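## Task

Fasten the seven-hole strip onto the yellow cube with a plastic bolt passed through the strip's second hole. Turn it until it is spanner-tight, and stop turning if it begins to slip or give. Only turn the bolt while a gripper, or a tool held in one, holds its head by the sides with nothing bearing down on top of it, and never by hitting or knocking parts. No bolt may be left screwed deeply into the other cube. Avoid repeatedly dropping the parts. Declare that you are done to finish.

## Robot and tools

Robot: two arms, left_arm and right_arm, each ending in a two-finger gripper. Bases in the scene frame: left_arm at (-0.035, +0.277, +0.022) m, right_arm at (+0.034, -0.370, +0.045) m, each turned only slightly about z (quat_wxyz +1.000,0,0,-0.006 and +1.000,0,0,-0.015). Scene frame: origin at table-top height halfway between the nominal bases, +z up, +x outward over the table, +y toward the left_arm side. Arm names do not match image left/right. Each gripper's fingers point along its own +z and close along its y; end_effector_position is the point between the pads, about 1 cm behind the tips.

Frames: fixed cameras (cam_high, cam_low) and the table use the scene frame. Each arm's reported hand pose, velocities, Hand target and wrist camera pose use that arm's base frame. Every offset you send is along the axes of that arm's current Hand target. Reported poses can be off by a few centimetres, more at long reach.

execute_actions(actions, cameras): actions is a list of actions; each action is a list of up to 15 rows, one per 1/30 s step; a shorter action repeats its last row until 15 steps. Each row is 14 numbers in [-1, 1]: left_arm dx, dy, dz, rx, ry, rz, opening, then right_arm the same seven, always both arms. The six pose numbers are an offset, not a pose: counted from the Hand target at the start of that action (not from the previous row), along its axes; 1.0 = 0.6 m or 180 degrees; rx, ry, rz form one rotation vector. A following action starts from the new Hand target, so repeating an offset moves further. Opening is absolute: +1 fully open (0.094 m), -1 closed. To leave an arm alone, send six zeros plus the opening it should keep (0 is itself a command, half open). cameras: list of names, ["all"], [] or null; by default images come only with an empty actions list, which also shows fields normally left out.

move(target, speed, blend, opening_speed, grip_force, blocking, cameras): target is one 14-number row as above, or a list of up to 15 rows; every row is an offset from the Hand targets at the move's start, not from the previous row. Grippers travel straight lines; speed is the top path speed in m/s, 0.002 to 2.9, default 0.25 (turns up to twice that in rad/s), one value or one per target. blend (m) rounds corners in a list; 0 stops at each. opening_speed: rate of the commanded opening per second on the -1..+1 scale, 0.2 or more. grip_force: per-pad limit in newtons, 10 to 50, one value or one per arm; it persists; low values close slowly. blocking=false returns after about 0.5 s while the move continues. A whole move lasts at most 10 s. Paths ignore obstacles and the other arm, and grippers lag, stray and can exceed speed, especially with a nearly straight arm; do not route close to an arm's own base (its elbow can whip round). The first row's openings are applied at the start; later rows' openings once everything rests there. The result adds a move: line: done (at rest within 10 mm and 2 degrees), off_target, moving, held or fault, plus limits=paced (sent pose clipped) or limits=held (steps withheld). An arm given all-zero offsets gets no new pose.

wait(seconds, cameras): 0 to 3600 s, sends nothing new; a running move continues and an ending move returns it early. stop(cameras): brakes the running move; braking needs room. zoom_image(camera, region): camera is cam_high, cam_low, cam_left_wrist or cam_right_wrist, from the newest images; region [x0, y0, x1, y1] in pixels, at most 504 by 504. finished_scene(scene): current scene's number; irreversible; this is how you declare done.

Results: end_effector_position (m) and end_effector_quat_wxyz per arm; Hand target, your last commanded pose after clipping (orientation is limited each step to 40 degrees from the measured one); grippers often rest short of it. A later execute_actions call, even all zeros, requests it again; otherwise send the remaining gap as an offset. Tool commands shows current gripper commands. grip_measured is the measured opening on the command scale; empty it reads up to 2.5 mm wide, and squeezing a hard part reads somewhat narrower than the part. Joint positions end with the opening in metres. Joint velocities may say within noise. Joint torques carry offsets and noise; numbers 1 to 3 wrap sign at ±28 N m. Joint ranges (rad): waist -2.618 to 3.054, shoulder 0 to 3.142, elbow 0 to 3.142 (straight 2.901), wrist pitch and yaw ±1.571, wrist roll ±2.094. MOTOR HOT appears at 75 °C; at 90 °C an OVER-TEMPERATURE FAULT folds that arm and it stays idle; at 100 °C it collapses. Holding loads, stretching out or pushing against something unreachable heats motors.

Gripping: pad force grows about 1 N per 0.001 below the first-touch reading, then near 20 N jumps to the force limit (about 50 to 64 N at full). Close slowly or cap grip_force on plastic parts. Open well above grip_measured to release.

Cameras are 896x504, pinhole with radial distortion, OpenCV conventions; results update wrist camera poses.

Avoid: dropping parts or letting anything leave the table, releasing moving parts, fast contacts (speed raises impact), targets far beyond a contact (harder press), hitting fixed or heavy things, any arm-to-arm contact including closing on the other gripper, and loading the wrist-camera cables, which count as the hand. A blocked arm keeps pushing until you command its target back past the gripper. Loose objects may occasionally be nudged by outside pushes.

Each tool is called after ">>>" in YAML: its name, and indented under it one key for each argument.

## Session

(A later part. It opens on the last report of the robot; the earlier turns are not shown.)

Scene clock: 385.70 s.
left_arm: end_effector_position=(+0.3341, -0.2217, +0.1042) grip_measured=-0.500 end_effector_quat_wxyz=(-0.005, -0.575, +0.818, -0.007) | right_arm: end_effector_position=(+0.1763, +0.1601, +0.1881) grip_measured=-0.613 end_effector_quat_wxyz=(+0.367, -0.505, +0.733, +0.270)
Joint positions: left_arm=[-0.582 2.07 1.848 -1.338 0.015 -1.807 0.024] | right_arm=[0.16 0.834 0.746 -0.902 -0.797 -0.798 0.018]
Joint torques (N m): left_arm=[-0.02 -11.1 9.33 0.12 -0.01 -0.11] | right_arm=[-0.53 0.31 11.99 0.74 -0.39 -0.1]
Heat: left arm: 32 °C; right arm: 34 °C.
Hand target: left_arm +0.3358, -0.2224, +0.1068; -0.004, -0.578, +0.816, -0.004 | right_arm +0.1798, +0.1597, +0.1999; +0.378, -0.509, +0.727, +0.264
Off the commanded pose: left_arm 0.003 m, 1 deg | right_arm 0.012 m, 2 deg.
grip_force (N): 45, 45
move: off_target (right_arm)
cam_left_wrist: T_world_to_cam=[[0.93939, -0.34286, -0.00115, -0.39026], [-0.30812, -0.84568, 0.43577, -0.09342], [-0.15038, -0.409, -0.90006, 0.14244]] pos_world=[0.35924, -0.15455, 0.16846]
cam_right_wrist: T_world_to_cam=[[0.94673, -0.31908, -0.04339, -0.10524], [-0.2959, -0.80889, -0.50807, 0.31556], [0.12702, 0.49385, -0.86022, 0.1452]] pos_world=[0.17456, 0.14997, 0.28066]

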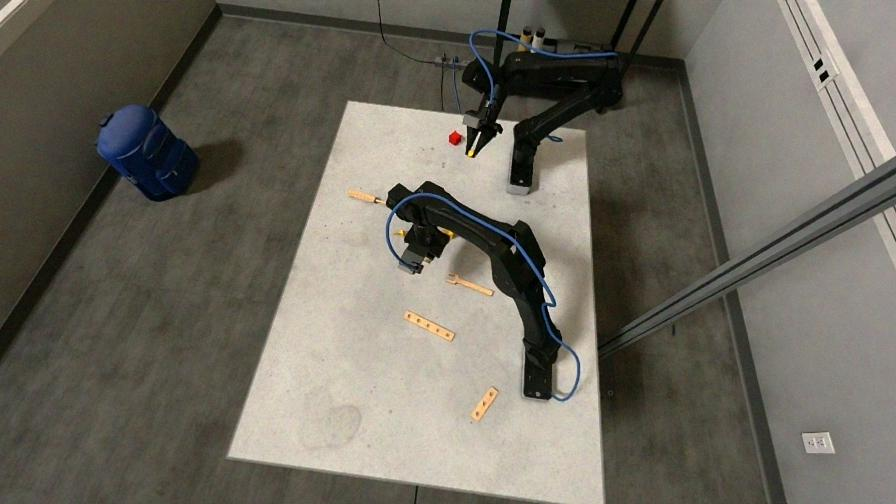

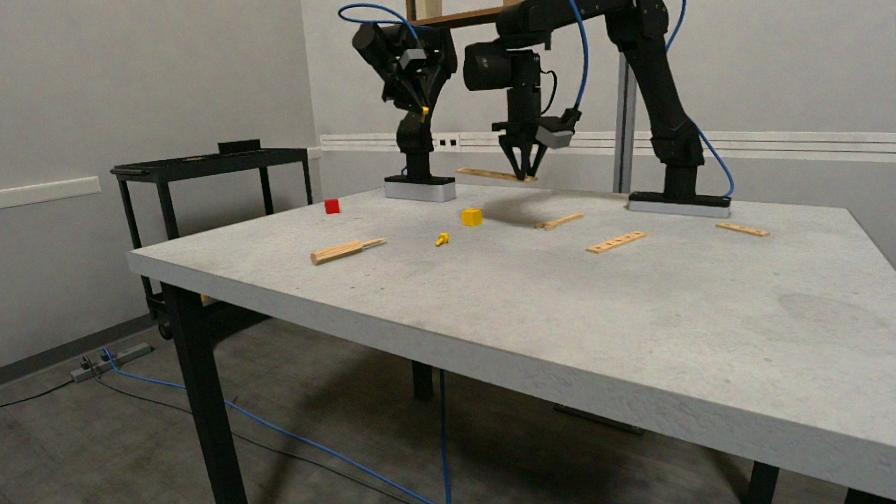

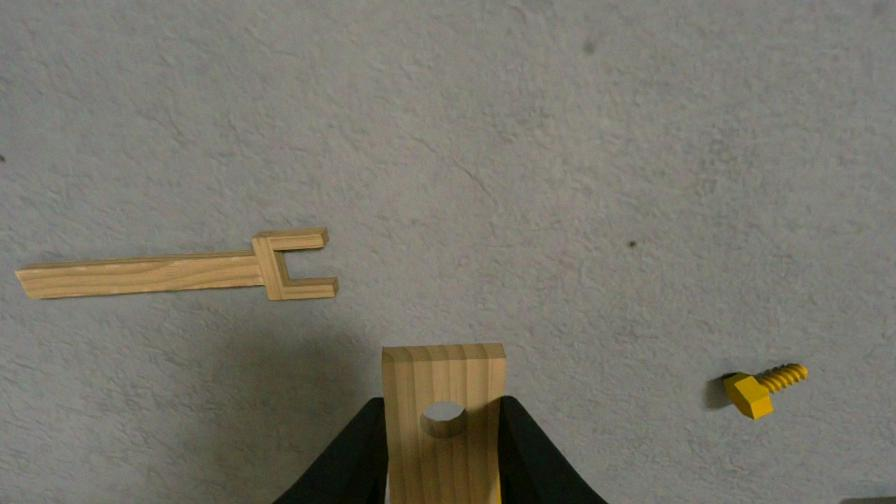

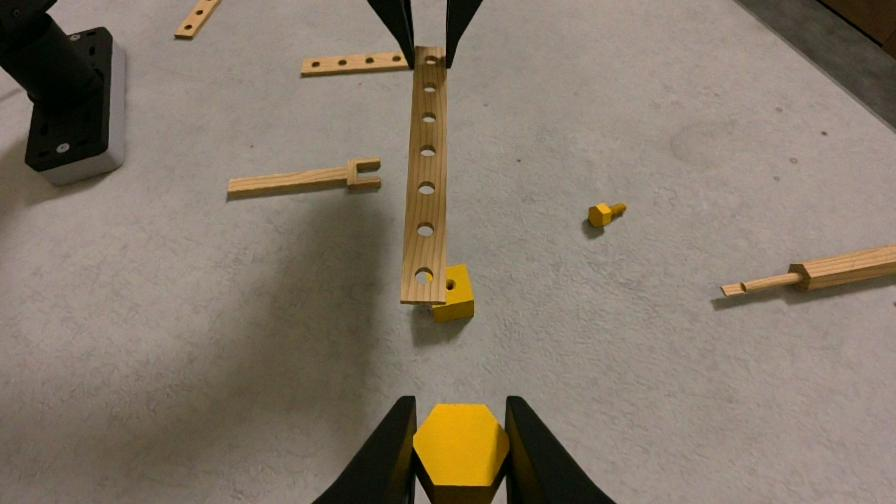

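>>> move:
  target: [0.002,-0.019,0.0867,0,0,0,-0.65,0,0,0,0,0,0,-0.75]
  speed: 0.12
  cameras: ["cam_right_wrist","cam_low"]

>>> zoom_image:
  camera: "cam_right_wrist"
  region: [370, 180, 510, 340]

>>> zoom_image:
  camera: "cam_low"
  region: [430, 150, 580, 250]

Scene clock: 398.50 s.
left_arm: end_effector_position=(+0.3450, -0.2289, +0.0569) grip_measured=-0.500 end_effector_quat_wxyz=(-0.006, -0.575, +0.818, -0.005) | right_arm: end_effector_position=(+0.1763, +0.1601, +0.1881) grip_measured=-0.613 end_effector_quat_wxyz=(+0.367, -0.505, +0.733, +0.270)
Joint positions: left_arm=[-0.582 2.142 1.77 -1.193 0.015 -1.808 0.024] | right_arm=[0.16 0.834 0.746 -0.902 -0.797 -0.798 0.018]
Joint torques (N m): left_arm=[0.13 -12.56 6.46 0.39 -0.02 -0.07] | right_arm=[-0.53 0.28 12 0.73 -0.4 -0.1]
Heat: left arm: 32 °C; right arm: 34 °C.
Hand target: left_arm +0.3461, -0.2280, +0.0548; -0.004, -0.578, +0.816, -0.004 | right_arm +0.1798, +0.1597, +0.1999; +0.378, -0.509, +0.727, +0.264
Off the commanded pose: left_arm 0.003 m, 0 deg | right_arm 0.012 m, 2 deg.
grip_force (N): 45, 45
move: done
cam_right_wrist: T_world_to_cam=[[0.94673, -0.31908, -0.04339, -0.10524], [-0.2959, -0.80889, -0.50807, 0.31556], [0.12702, 0.49385, -0.86022, 0.1452]] pos_world=[0.17456, 0.14997, 0.28066]
Images, in order (width x height): cam_low 896x504, cam_right_wrist 896x504.

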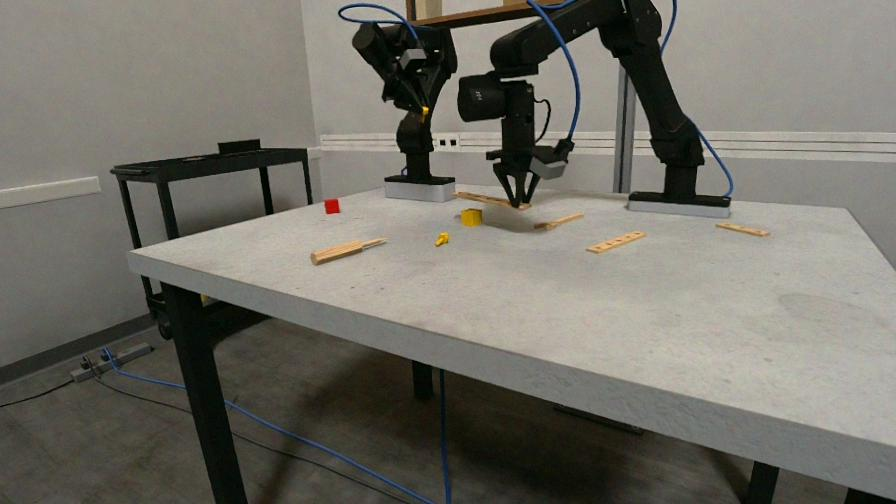

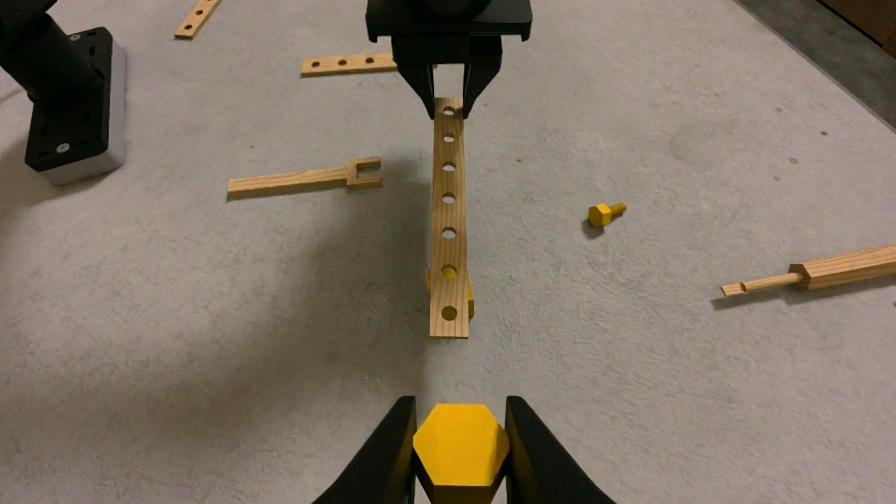

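Scaled by 3.150.

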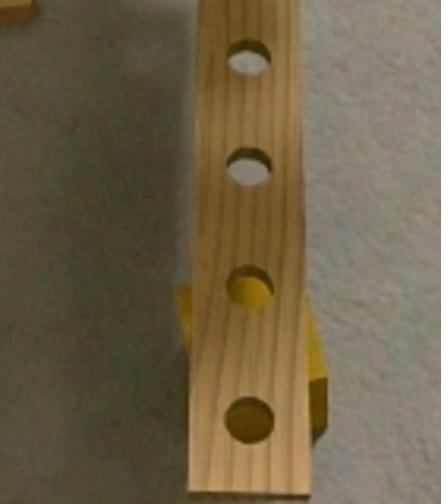

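Scaled by 3.360.

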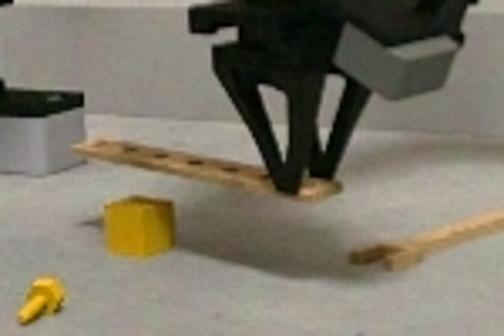

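>>> move:
  target: [-0.003,0,0.0333,0,0,0,-0.65,0,0,0,0,0,0,-0.75]
  speed: 0.08
  cameras: ["cam_right_wrist","cam_low"]

>>> zoom_image:
  camera: "cam_right_wrist"
  region: [370, 200, 530, 360]

>>> zoom_image:
  camera: "cam_low"
  region: [430, 150, 580, 250]

Scene clock: 404.20 s.
left_arm: end_effector_position=(+0.3460, -0.2296, +0.0401) grip_measured=-0.500 end_effector_quat_wxyz=(-0.004, -0.575, +0.818, -0.010) | right_arm: end_effector_position=(+0.1763, +0.1601, +0.1881) grip_measured=-0.613 end_effector_quat_wxyz=(+0.367, -0.505, +0.733, +0.270)
Joint positions: left_arm=[-0.582 2.149 1.713 -1.12 0.015 -1.808 0.024] | right_arm=[0.16 0.834 0.746 -0.902 -0.797 -0.798 0.018]
Joint torques (N m): left_arm=[0.55 -12 6.09 0.41 -0.01 -0.04] | right_arm=[-0.54 0.29 12.01 0.73 -0.4 -0.09]
Heat: left arm: 32 °C; right arm: 34 °C.
Hand target: left_arm +0.3467, -0.2265, +0.0349; -0.004, -0.578, +0.816, -0.004 | right_arm +0.1798, +0.1597, +0.1999; +0.378, -0.509, +0.727, +0.264
Off the commanded pose: left_arm 0.006 m, 1 deg | right_arm 0.012 m, 2 deg.
grip_force (N): 45, 45
move: done
cam_right_wrist: T_world_to_cam=[[0.94673, -0.31908, -0.04339, -0.10524], [-0.2959, -0.80889, -0.50807, 0.31556], [0.12702, 0.49385, -0.86022, 0.1452]] pos_world=[0.17456, 0.14997, 0.28066]
Images, in order (width x height): cam_low 896x504, cam_right_wrist 896x504.

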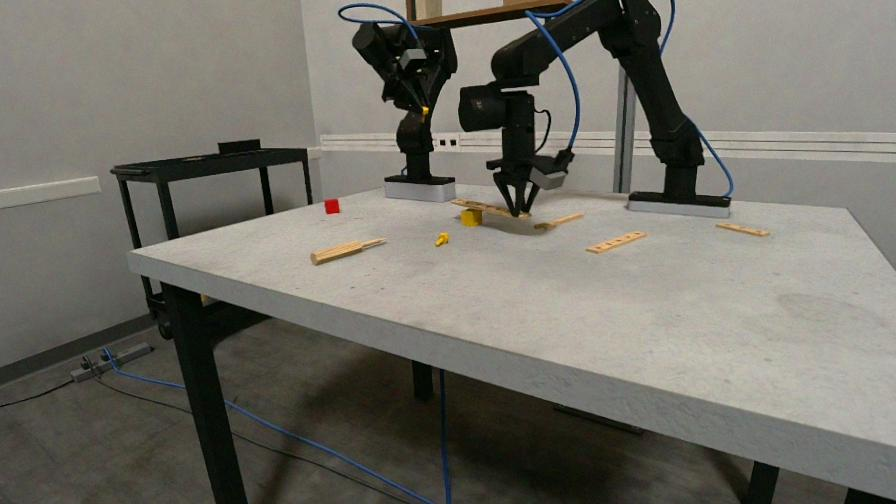

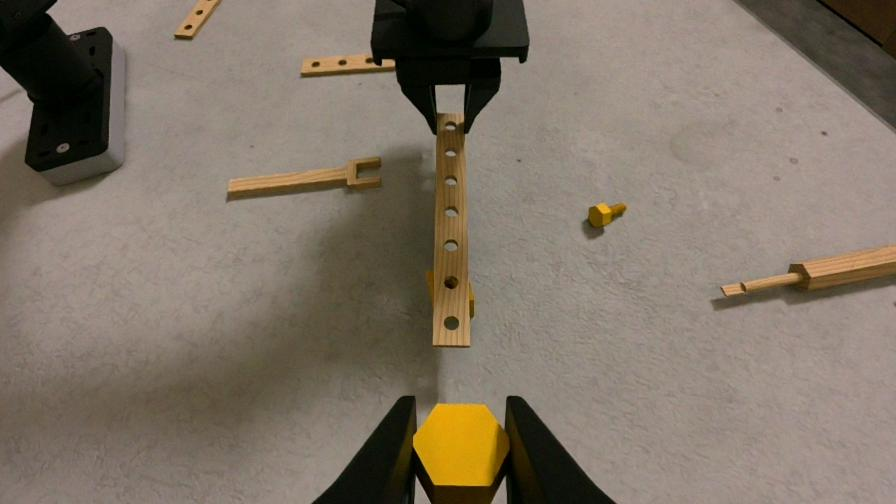

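Scaled by 3.150.

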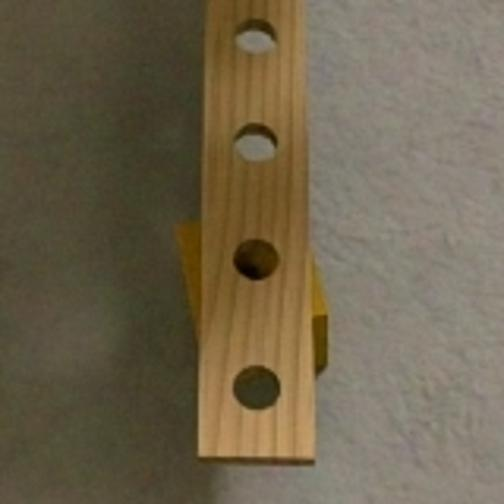

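Scaled by 3.360.

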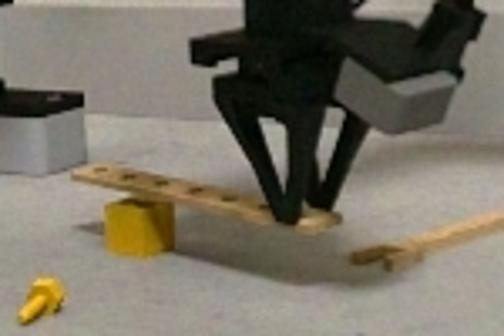

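>>> move:
  target: [-0.0025,0.0025,0.004,0,0,0,-0.65,0,0,0,0,0,0,-0.75]
  speed: 0.08
  cameras: ["cam_right_wrist","cam_low"]

>>> zoom_image:
  camera: "cam_right_wrist"
  region: [410, 240, 490, 340]

>>> zoom_image:
  camera: "cam_low"
  region: [430, 150, 580, 250]

Scene clock: 416.27 s.
left_arm: end_effector_position=(+0.3445, -0.2286, +0.0360) grip_measured=-0.500 end_effector_quat_wxyz=(-0.005, -0.575, +0.818, -0.008) | right_arm: end_effector_position=(+0.1763, +0.1601, +0.1881) grip_measured=-0.613 end_effector_quat_wxyz=(+0.367, -0.505, +0.733, +0.270)
Joint positions: left_arm=[-0.582 2.149 1.696 -1.107 0.015 -1.808 0.024] | right_arm=[0.16 0.834 0.746 -0.902 -0.797 -0.798 0.018]
Joint torques (N m): left_arm=[0.7 -12.41 5.93 0.4 -0.03 -0.01] | right_arm=[-0.54 0.29 12 0.74 -0.39 -0.09]
Heat: left arm: 33 °C; right arm: 34 °C.
Hand target: left_arm +0.3458, -0.2246, +0.0325; -0.004, -0.578, +0.816, -0.005 | right_arm +0.1798, +0.1597, +0.1999; +0.378, -0.509, +0.727, +0.264
Off the commanded pose: left_arm 0.005 m, 1 deg | right_arm 0.012 m, 2 deg.
grip_force (N): 45, 45
move: done
cam_right_wrist: T_world_to_cam=[[0.94673, -0.31908, -0.04339, -0.10524], [-0.2959, -0.80889, -0.50807, 0.31556], [0.12702, 0.49385, -0.86022, 0.1452]] pos_world=[0.17456, 0.14997, 0.28066]
Images, in order (width x height): cam_low 896x504, cam_right_wrist 896x504.

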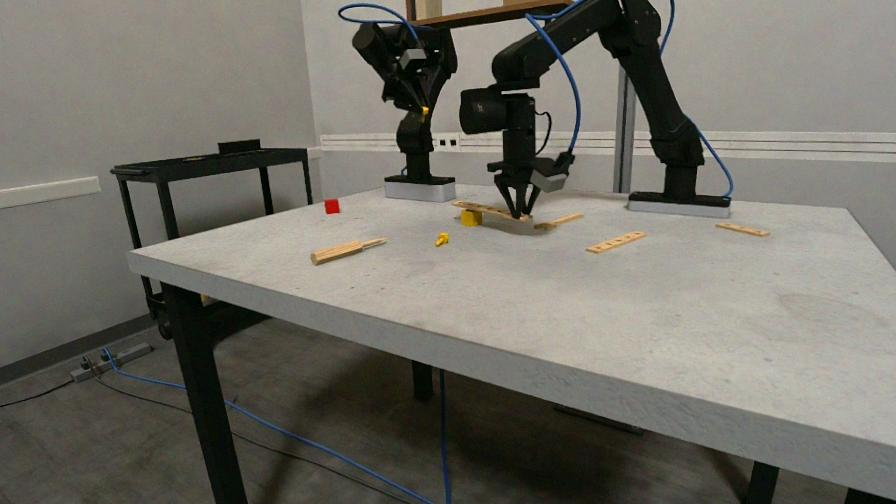

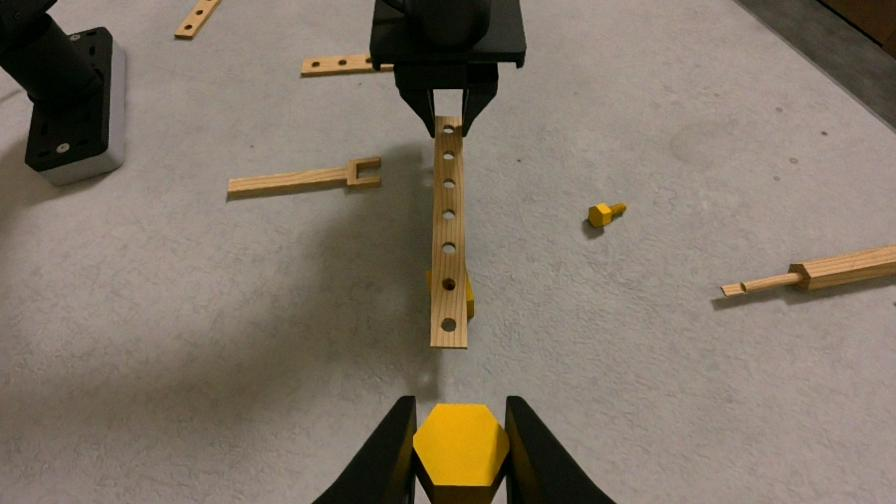

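Scaled by 5.040.

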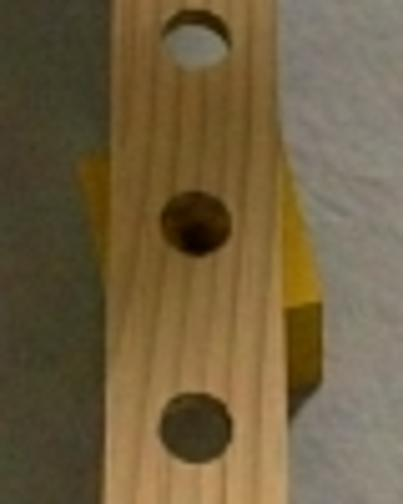

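Scaled by 3.360.

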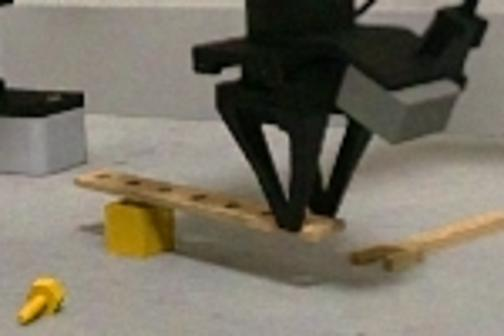

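>>> move:
  target: [-0.003,0,0.0065,0,0,0,-0.65,0,0,0,0,0,0,-0.75]
  speed: 0.05
  cameras: ["cam_right_wrist","cam_low"]

>>> zoom_image:
  camera: "cam_right_wrist"
  region: [410, 240, 490, 340]

>>> zoom_image:
  camera: "cam_low"
  region: [430, 150, 580, 250]

Scene clock: 424.73 s.
left_arm: end_effector_position=(+0.3454, -0.2271, +0.0330) grip_measured=-0.500 end_effector_quat_wxyz=(-0.004, -0.576, +0.817, -0.009) | right_arm: end_effector_position=(+0.1763, +0.1601, +0.1881) grip_measured=-0.613 end_effector_quat_wxyz=(+0.367, -0.505, +0.733, +0.270)
Joint positions: left_arm=[-0.578 2.149 1.684 -1.093 0.015 -1.806 0.024] | right_arm=[0.16 0.834 0.746 -0.902 -0.797 -0.798 0.018]
Joint torques (N m): left_arm=[0.79 -12.16 5.89 0.42 0 -0.01] | right_arm=[-0.54 0.28 12 0.74 -0.4 -0.09]
Heat: left arm: 33 °C; right arm: 34 °C.
Hand target: left_arm +0.3464, -0.2230, +0.0285; -0.004, -0.578, +0.816, -0.005 | right_arm +0.1798, +0.1597, +0.1999; +0.378, -0.509, +0.727, +0.264
Off the commanded pose: left_arm 0.006 m, 1 deg | right_arm 0.012 m, 2 deg.
grip_force (N): 45, 45
move: done
cam_right_wrist: T_world_to_cam=[[0.94673, -0.31908, -0.04339, -0.10524], [-0.2959, -0.80889, -0.50807, 0.31556], [0.12702, 0.49385, -0.86022, 0.1452]] pos_world=[0.17456, 0.14997, 0.28066]
Images, in order (width x height): cam_low 896x504, cam_right_wrist 896x504.

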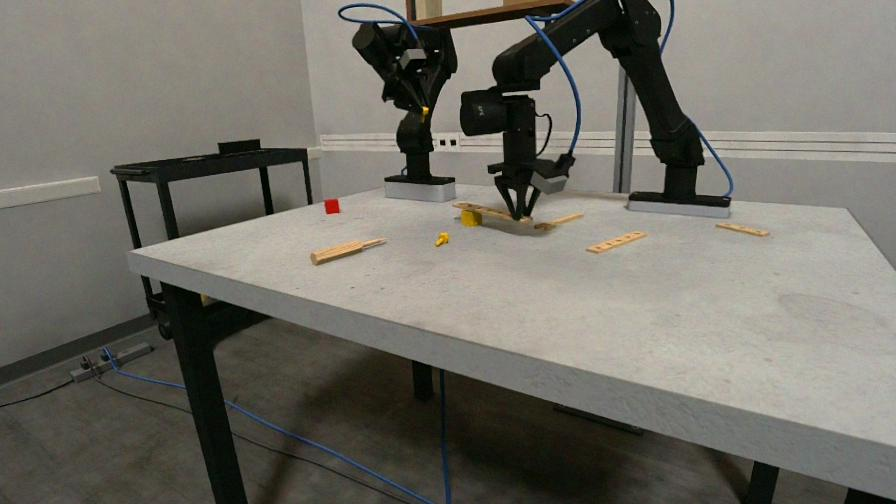

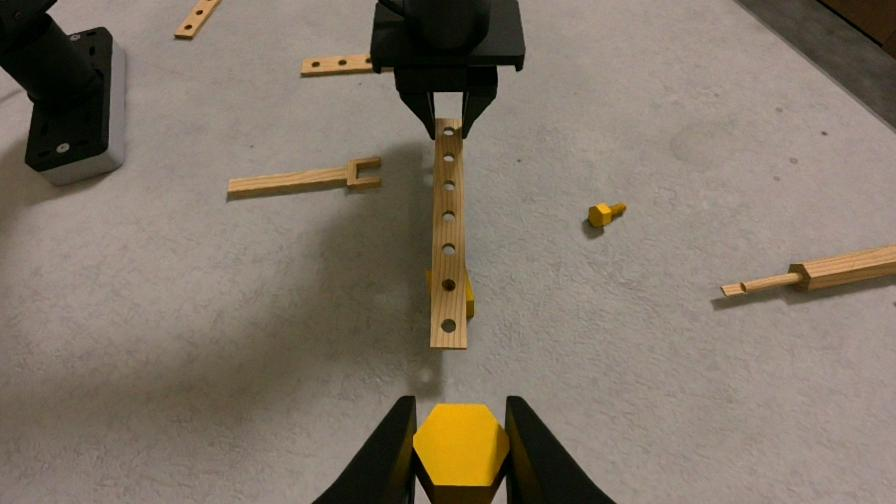

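Scaled by 5.040.

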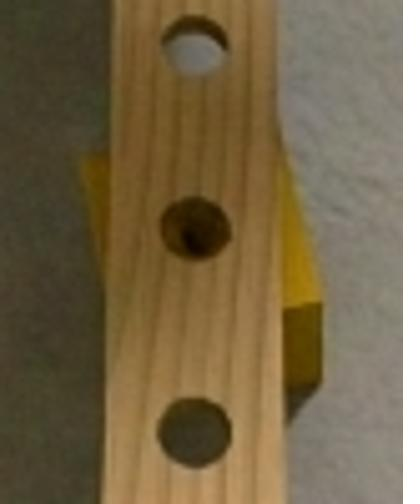

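Scaled by 3.360.

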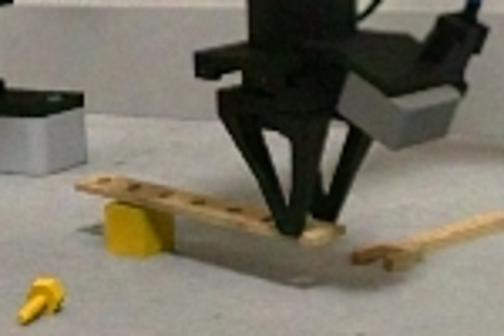

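>>> move:
  target: [-0.0047,0.0017,0.004,0,0,0,-0.65,0,0,0,0,0,0,-0.75]
  speed: 0.05
  cameras: ["cam_right_wrist","cam_low"]

>>> zoom_image:
  camera: "cam_right_wrist"
  region: [410, 240, 490, 340]

>>> zoom_image:
  camera: "cam_low"
  region: [430, 170, 550, 250]

Scene clock: 435.40 s.
left_arm: end_effector_position=(+0.3458, -0.2232, +0.0292) grip_measured=-0.500 end_effector_quat_wxyz=(-0.005, -0.577, +0.817, -0.008) | right_arm: end_effector_position=(+0.1763, +0.1601, +0.1881) grip_measured=-0.613 end_effector_quat_wxyz=(+0.367, -0.505, +0.733, +0.270)
Joint positions: left_arm=[-0.569 2.149 1.669 -1.081 0.016 -1.799 0.024] | right_arm=[0.16 0.834 0.746 -0.902 -0.797 -0.798 0.018]
Joint torques (N m): left_arm=[0.46 -12.44 5.86 0.4 -0.02 0.01] | right_arm=[-0.53 0.27 12 0.74 -0.4 -0.09]
Heat: left arm: 33 °C; right arm: 34 °C.
Hand target: left_arm +0.3463, -0.2202, +0.0261; -0.004, -0.578, +0.816, -0.005 | right_arm +0.1798, +0.1597, +0.1999; +0.378, -0.509, +0.727, +0.264
Off the commanded pose: left_arm 0.004 m, 0 deg | right_arm 0.012 m, 2 deg.
grip_force (N): 45, 45
move: done
cam_right_wrist: T_world_to_cam=[[0.94673, -0.31908, -0.04339, -0.10524], [-0.2959, -0.80889, -0.50807, 0.31556], [0.12702, 0.49385, -0.86022, 0.1452]] pos_world=[0.17456, 0.14997, 0.28066]
Images, in order (width x height): cam_low 896x504, cam_right_wrist 896x504.

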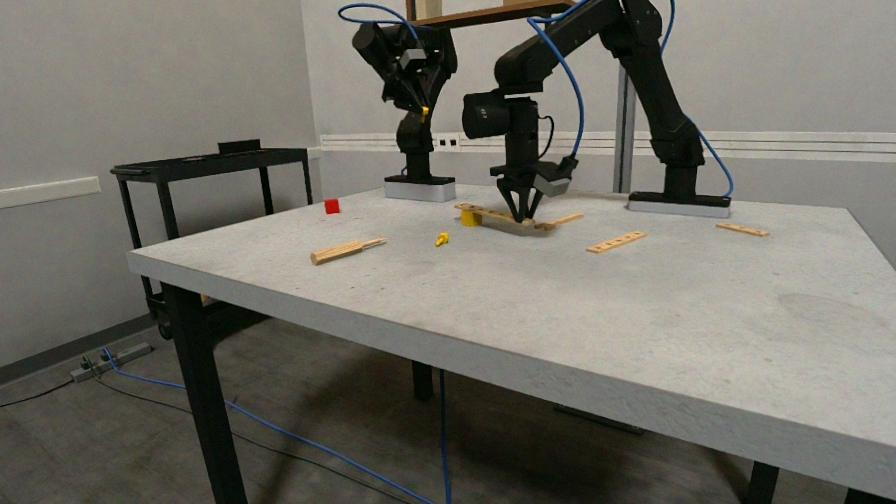

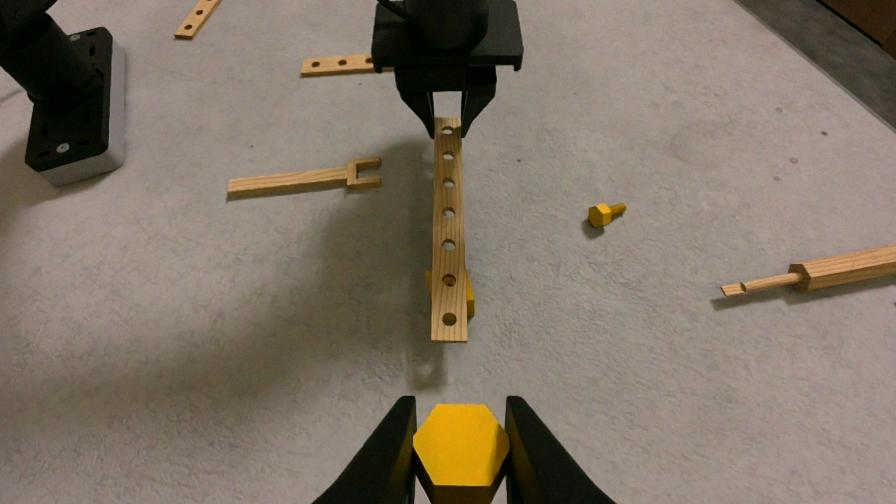

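Scaled by 5.040.

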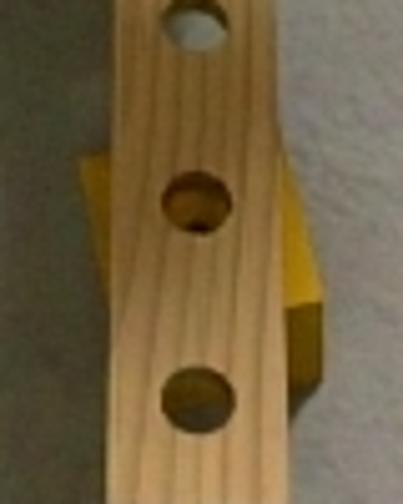

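Scaled by 4.200.

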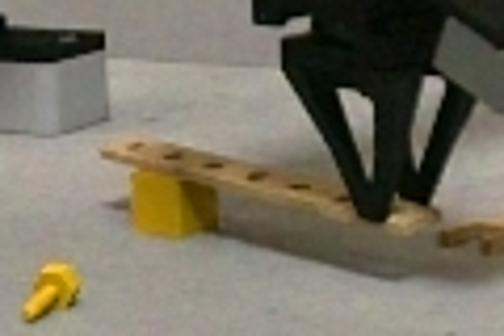

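>>> move:
  target:
    - [0,0,-0.005,0,0,0,-0.65,0,0,0,0,0,0,-0.75]
    - [0.0083,-0.003,-0.005,0,0,0,-0.65,0,0,0,0,0,0,-0.75]
  speed: 0.05
  cameras: ["cam_right_wrist"]

>>> zoom_image:
  camera: "cam_right_wrist"
  region: [410, 240, 490, 340]

Scene clock: 444.83 s.
left_arm: end_effector_position=(+0.3459, -0.2233, +0.0292) grip_measured=-0.500 end_effector_quat_wxyz=(-0.005, -0.577, +0.817, -0.008) | right_arm: end_effector_position=(+0.1763, +0.1601, +0.1881) grip_measured=-0.613 end_effector_quat_wxyz=(+0.367, -0.505, +0.733, +0.270)
Joint positions: left_arm=[-0.569 2.149 1.669 -1.08 0.016 -1.799 0.024] | right_arm=[0.16 0.834 0.746 -0.902 -0.797 -0.798 0.018]
Joint torques (N m): left_arm=[-0.53 -11.81 8.01 0.23 -0.02 -0.1] | right_arm=[-0.53 0.28 12.01 0.73 -0.4 -0.09]
Heat: left arm: 33 °C; right arm: 34 °C.
Hand target: left_arm +0.3464, -0.2254, +0.0292; -0.004, -0.578, +0.816, -0.005 | right_arm +0.1798, +0.1597, +0.1999; +0.378, -0.509, +0.727, +0.264
Off the commanded pose: left_arm 0.002 m, 0 deg | right_arm 0.012 m, 2 deg.
grip_force (N): 45, 45
move: done
cam_right_wrist: T_world_to_cam=[[0.94673, -0.31908, -0.04339, -0.10524], [-0.2959, -0.80889, -0.50807, 0.31556], [0.12702, 0.49385, -0.86022, 0.1452]] pos_world=[0.17456, 0.14997, 0.28066]

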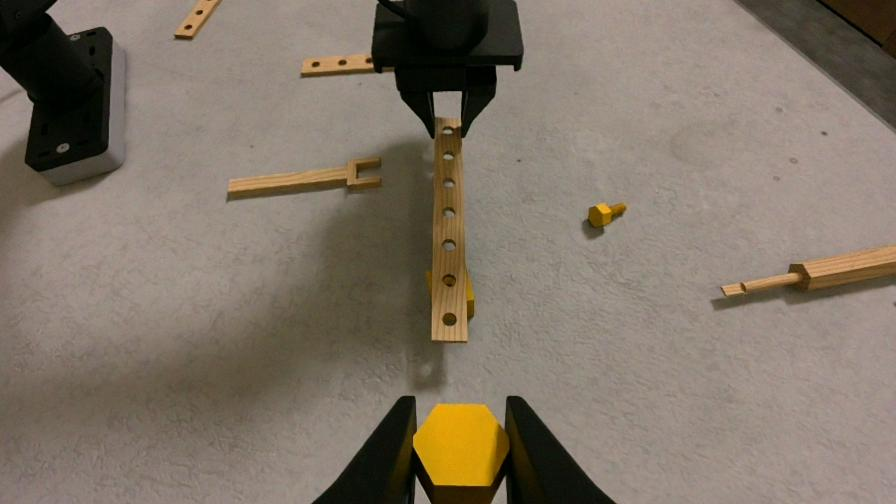

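Scaled by 5.040.

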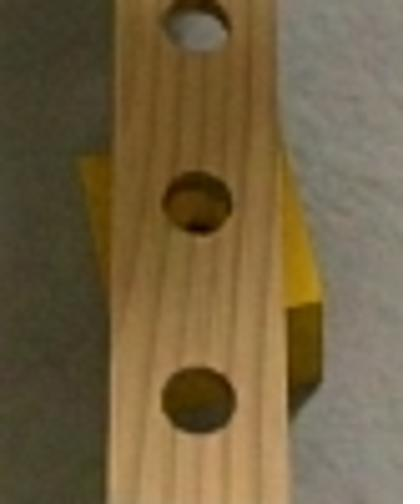

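>>> move:
  target:
    - [0,0,-0.01,0,0,0,-0.65,0,0,0,0,0,0,-0.75]
    - [0.006,-0.002,-0.01,0,0,0,-0.65,0,0,0,0,0,0,-0.75]
  speed: 0.08
  cameras: ["cam_right_wrist"]

>>> zoom_image:
  camera: "cam_right_wrist"
  region: [410, 240, 490, 340]

Scene clock: 447.97 s.
left_arm: end_effector_position=(+0.3449, -0.2271, +0.0333) grip_measured=-0.500 end_effector_quat_wxyz=(-0.005, -0.577, +0.817, -0.008) | right_arm: end_effector_position=(+0.1763, +0.1601, +0.1881) grip_measured=-0.613 end_effector_quat_wxyz=(+0.367, -0.505, +0.733, +0.270)
Joint positions: left_arm=[-0.578 2.149 1.686 -1.096 0.016 -1.807 0.024] | right_arm=[0.16 0.834 0.746 -0.902 -0.797 -0.798 0.018]
Joint torques (N m): left_arm=[-0.28 -11.74 8.99 0.11 -0.04 -0.08] | right_arm=[-0.53 0.29 11.99 0.73 -0.4 -0.09]
Heat: left arm: 33 °C; right arm: 34 °C.
Hand target: left_arm +0.3462, -0.2290, +0.0351; -0.004, -0.578, +0.816, -0.004 | right_arm +0.1798, +0.1597, +0.1999; +0.378, -0.509, +0.727, +0.264
Off the commanded pose: left_arm 0.003 m, 0 deg | right_arm 0.012 m, 2 deg.
grip_force (N): 45, 45
move: done
cam_right_wrist: T_world_to_cam=[[0.94673, -0.31908, -0.04339, -0.10524], [-0.2959, -0.80889, -0.50807, 0.31556], [0.12702, 0.49385, -0.86022, 0.1452]] pos_world=[0.17456, 0.14997, 0.28066]

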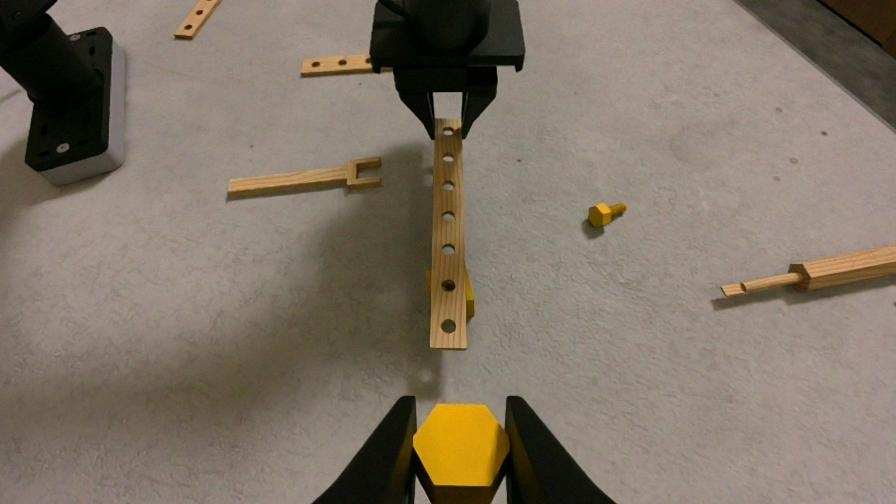

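Scaled by 5.040.

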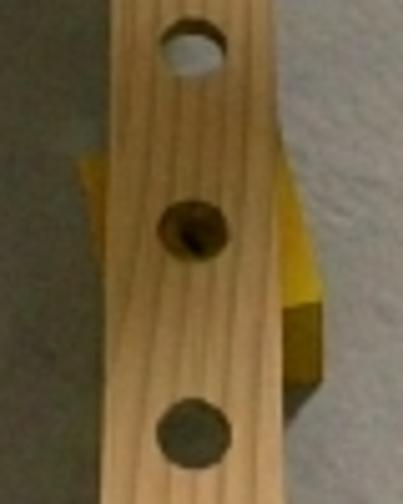

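>>> move:
  target: [-0.011,0.0039,0.015,0,0,0,-0.65,0,0,0,0,0,0,-0.75]
  speed: 0.05
  cameras: ["cam_right_wrist"]

>>> zoom_image:
  camera: "cam_right_wrist"
  region: [410, 240, 490, 340]

Scene clock: 452.07 s.
left_arm: end_effector_position=(+0.3458, -0.2257, +0.0306) grip_measured=-0.500 end_effector_quat_wxyz=(-0.005, -0.577, +0.817, -0.009) | right_arm: end_effector_position=(+0.1763, +0.1601, +0.1881) grip_measured=-0.613 end_effector_quat_wxyz=(+0.367, -0.505, +0.733, +0.270)
Joint positions: left_arm=[-0.574 2.149 1.675 -1.083 0.016 -1.804 0.024] | right_arm=[0.16 0.834 0.746 -0.902 -0.797 -0.798 0.018]
Joint torques (N m): left_arm=[0.46 -12.14 5.83 0.45 -0.02 0.04] | right_arm=[-0.53 0.29 11.97 0.73 -0.39 -0.09]
Heat: left arm: 33 °C; right arm: 33 °C.
Hand target: left_arm +0.3463, -0.2221, +0.0261; -0.004, -0.578, +0.816, -0.005 | right_arm +0.1798, +0.1597, +0.1999; +0.378, -0.509, +0.727, +0.264
Off the commanded pose: left_arm 0.006 m, 1 deg | right_arm 0.012 m, 2 deg.
grip_force (N): 45, 45
move: done
cam_right_wrist: T_world_to_cam=[[0.94673, -0.31908, -0.04339, -0.10524], [-0.2959, -0.80889, -0.50807, 0.31556], [0.12702, 0.49385, -0.86022, 0.1452]] pos_world=[0.17456, 0.14997, 0.28066]

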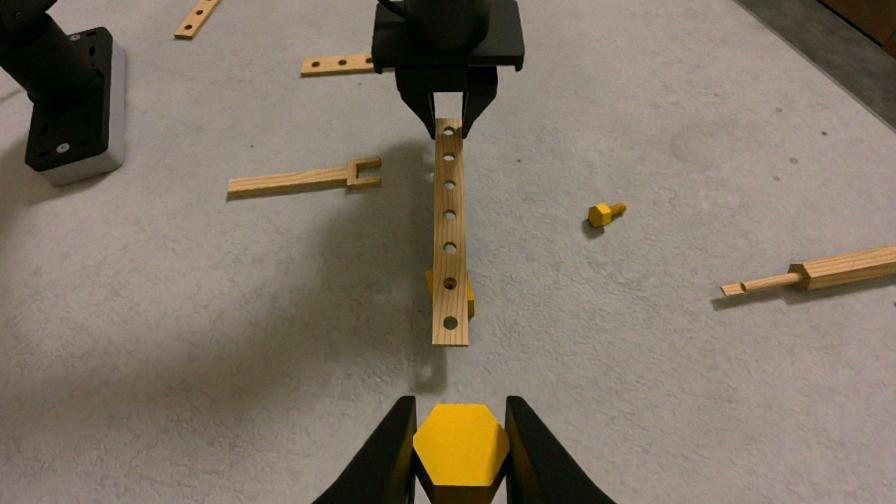

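Scaled by 5.040.

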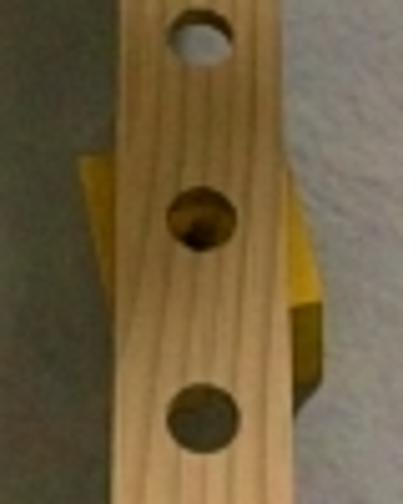

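>>> move:
  target: [-0.002,0,0.005,0,0,0,-0.65,0,0,0,0,0,0,-0.75]
  speed: 0.05
  cameras: ["cam_right_wrist","cam_low"]

>>> zoom_image:
  camera: "cam_right_wrist"
  region: [410, 240, 490, 340]

>>> zoom_image:
  camera: "cam_low"
  region: [430, 170, 550, 250]

Scene clock: 454.90 s.
left_arm: end_effector_position=(+0.3466, -0.2250, +0.0287) grip_measured=-0.500 end_effector_quat_wxyz=(-0.004, -0.577, +0.817, -0.011) | right_arm: end_effector_position=(+0.1763, +0.1601, +0.1881) grip_measured=-0.613 end_effector_quat_wxyz=(+0.367, -0.505, +0.733, +0.270)
Joint positions: left_arm=[-0.571 2.149 1.667 -1.072 0.016 -1.801 0.024] | right_arm=[0.16 0.834 0.746 -0.902 -0.797 -0.798 0.018]
Joint torques (N m): left_arm=[0.65 -12 5.78 0.44 -0.01 0.02] | right_arm=[-0.54 0.29 12 0.74 -0.4 -0.09]
Heat: left arm: 33 °C; right arm: 33 °C.
Hand target: left_arm +0.3466, -0.2210, +0.0230; -0.004, -0.578, +0.816, -0.004 | right_arm +0.1798, +0.1597, +0.1999; +0.378, -0.509, +0.727, +0.264
Off the commanded pose: left_arm 0.007 m, 1 deg | right_arm 0.012 m, 2 deg.
grip_force (N): 45, 45
move: done
cam_right_wrist: T_world_to_cam=[[0.94673, -0.31908, -0.04339, -0.10524], [-0.2959, -0.80889, -0.50807, 0.31556], [0.12702, 0.49385, -0.86022, 0.1452]] pos_world=[0.17456, 0.14997, 0.28066]
Images, in order (width x height): cam_low 896x504, cam_right_wrist 896x504.

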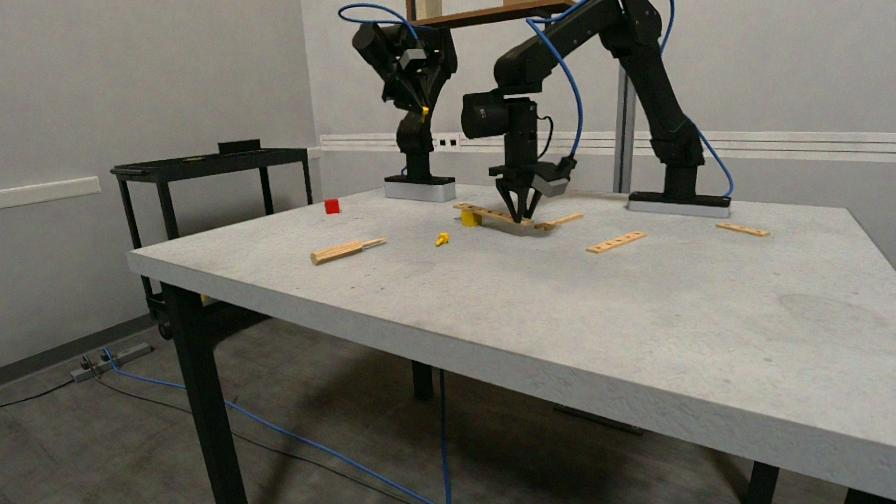

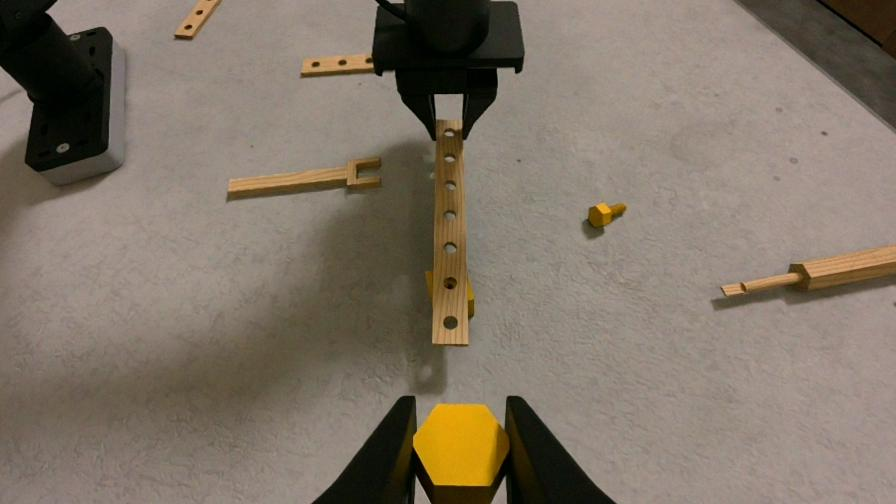

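Scaled by 5.040.

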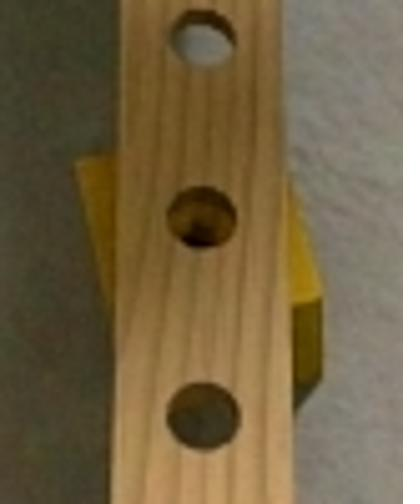

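Scaled by 4.200.

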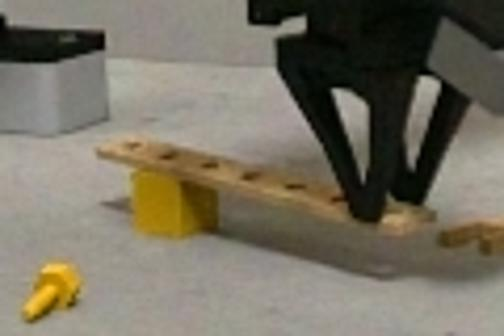

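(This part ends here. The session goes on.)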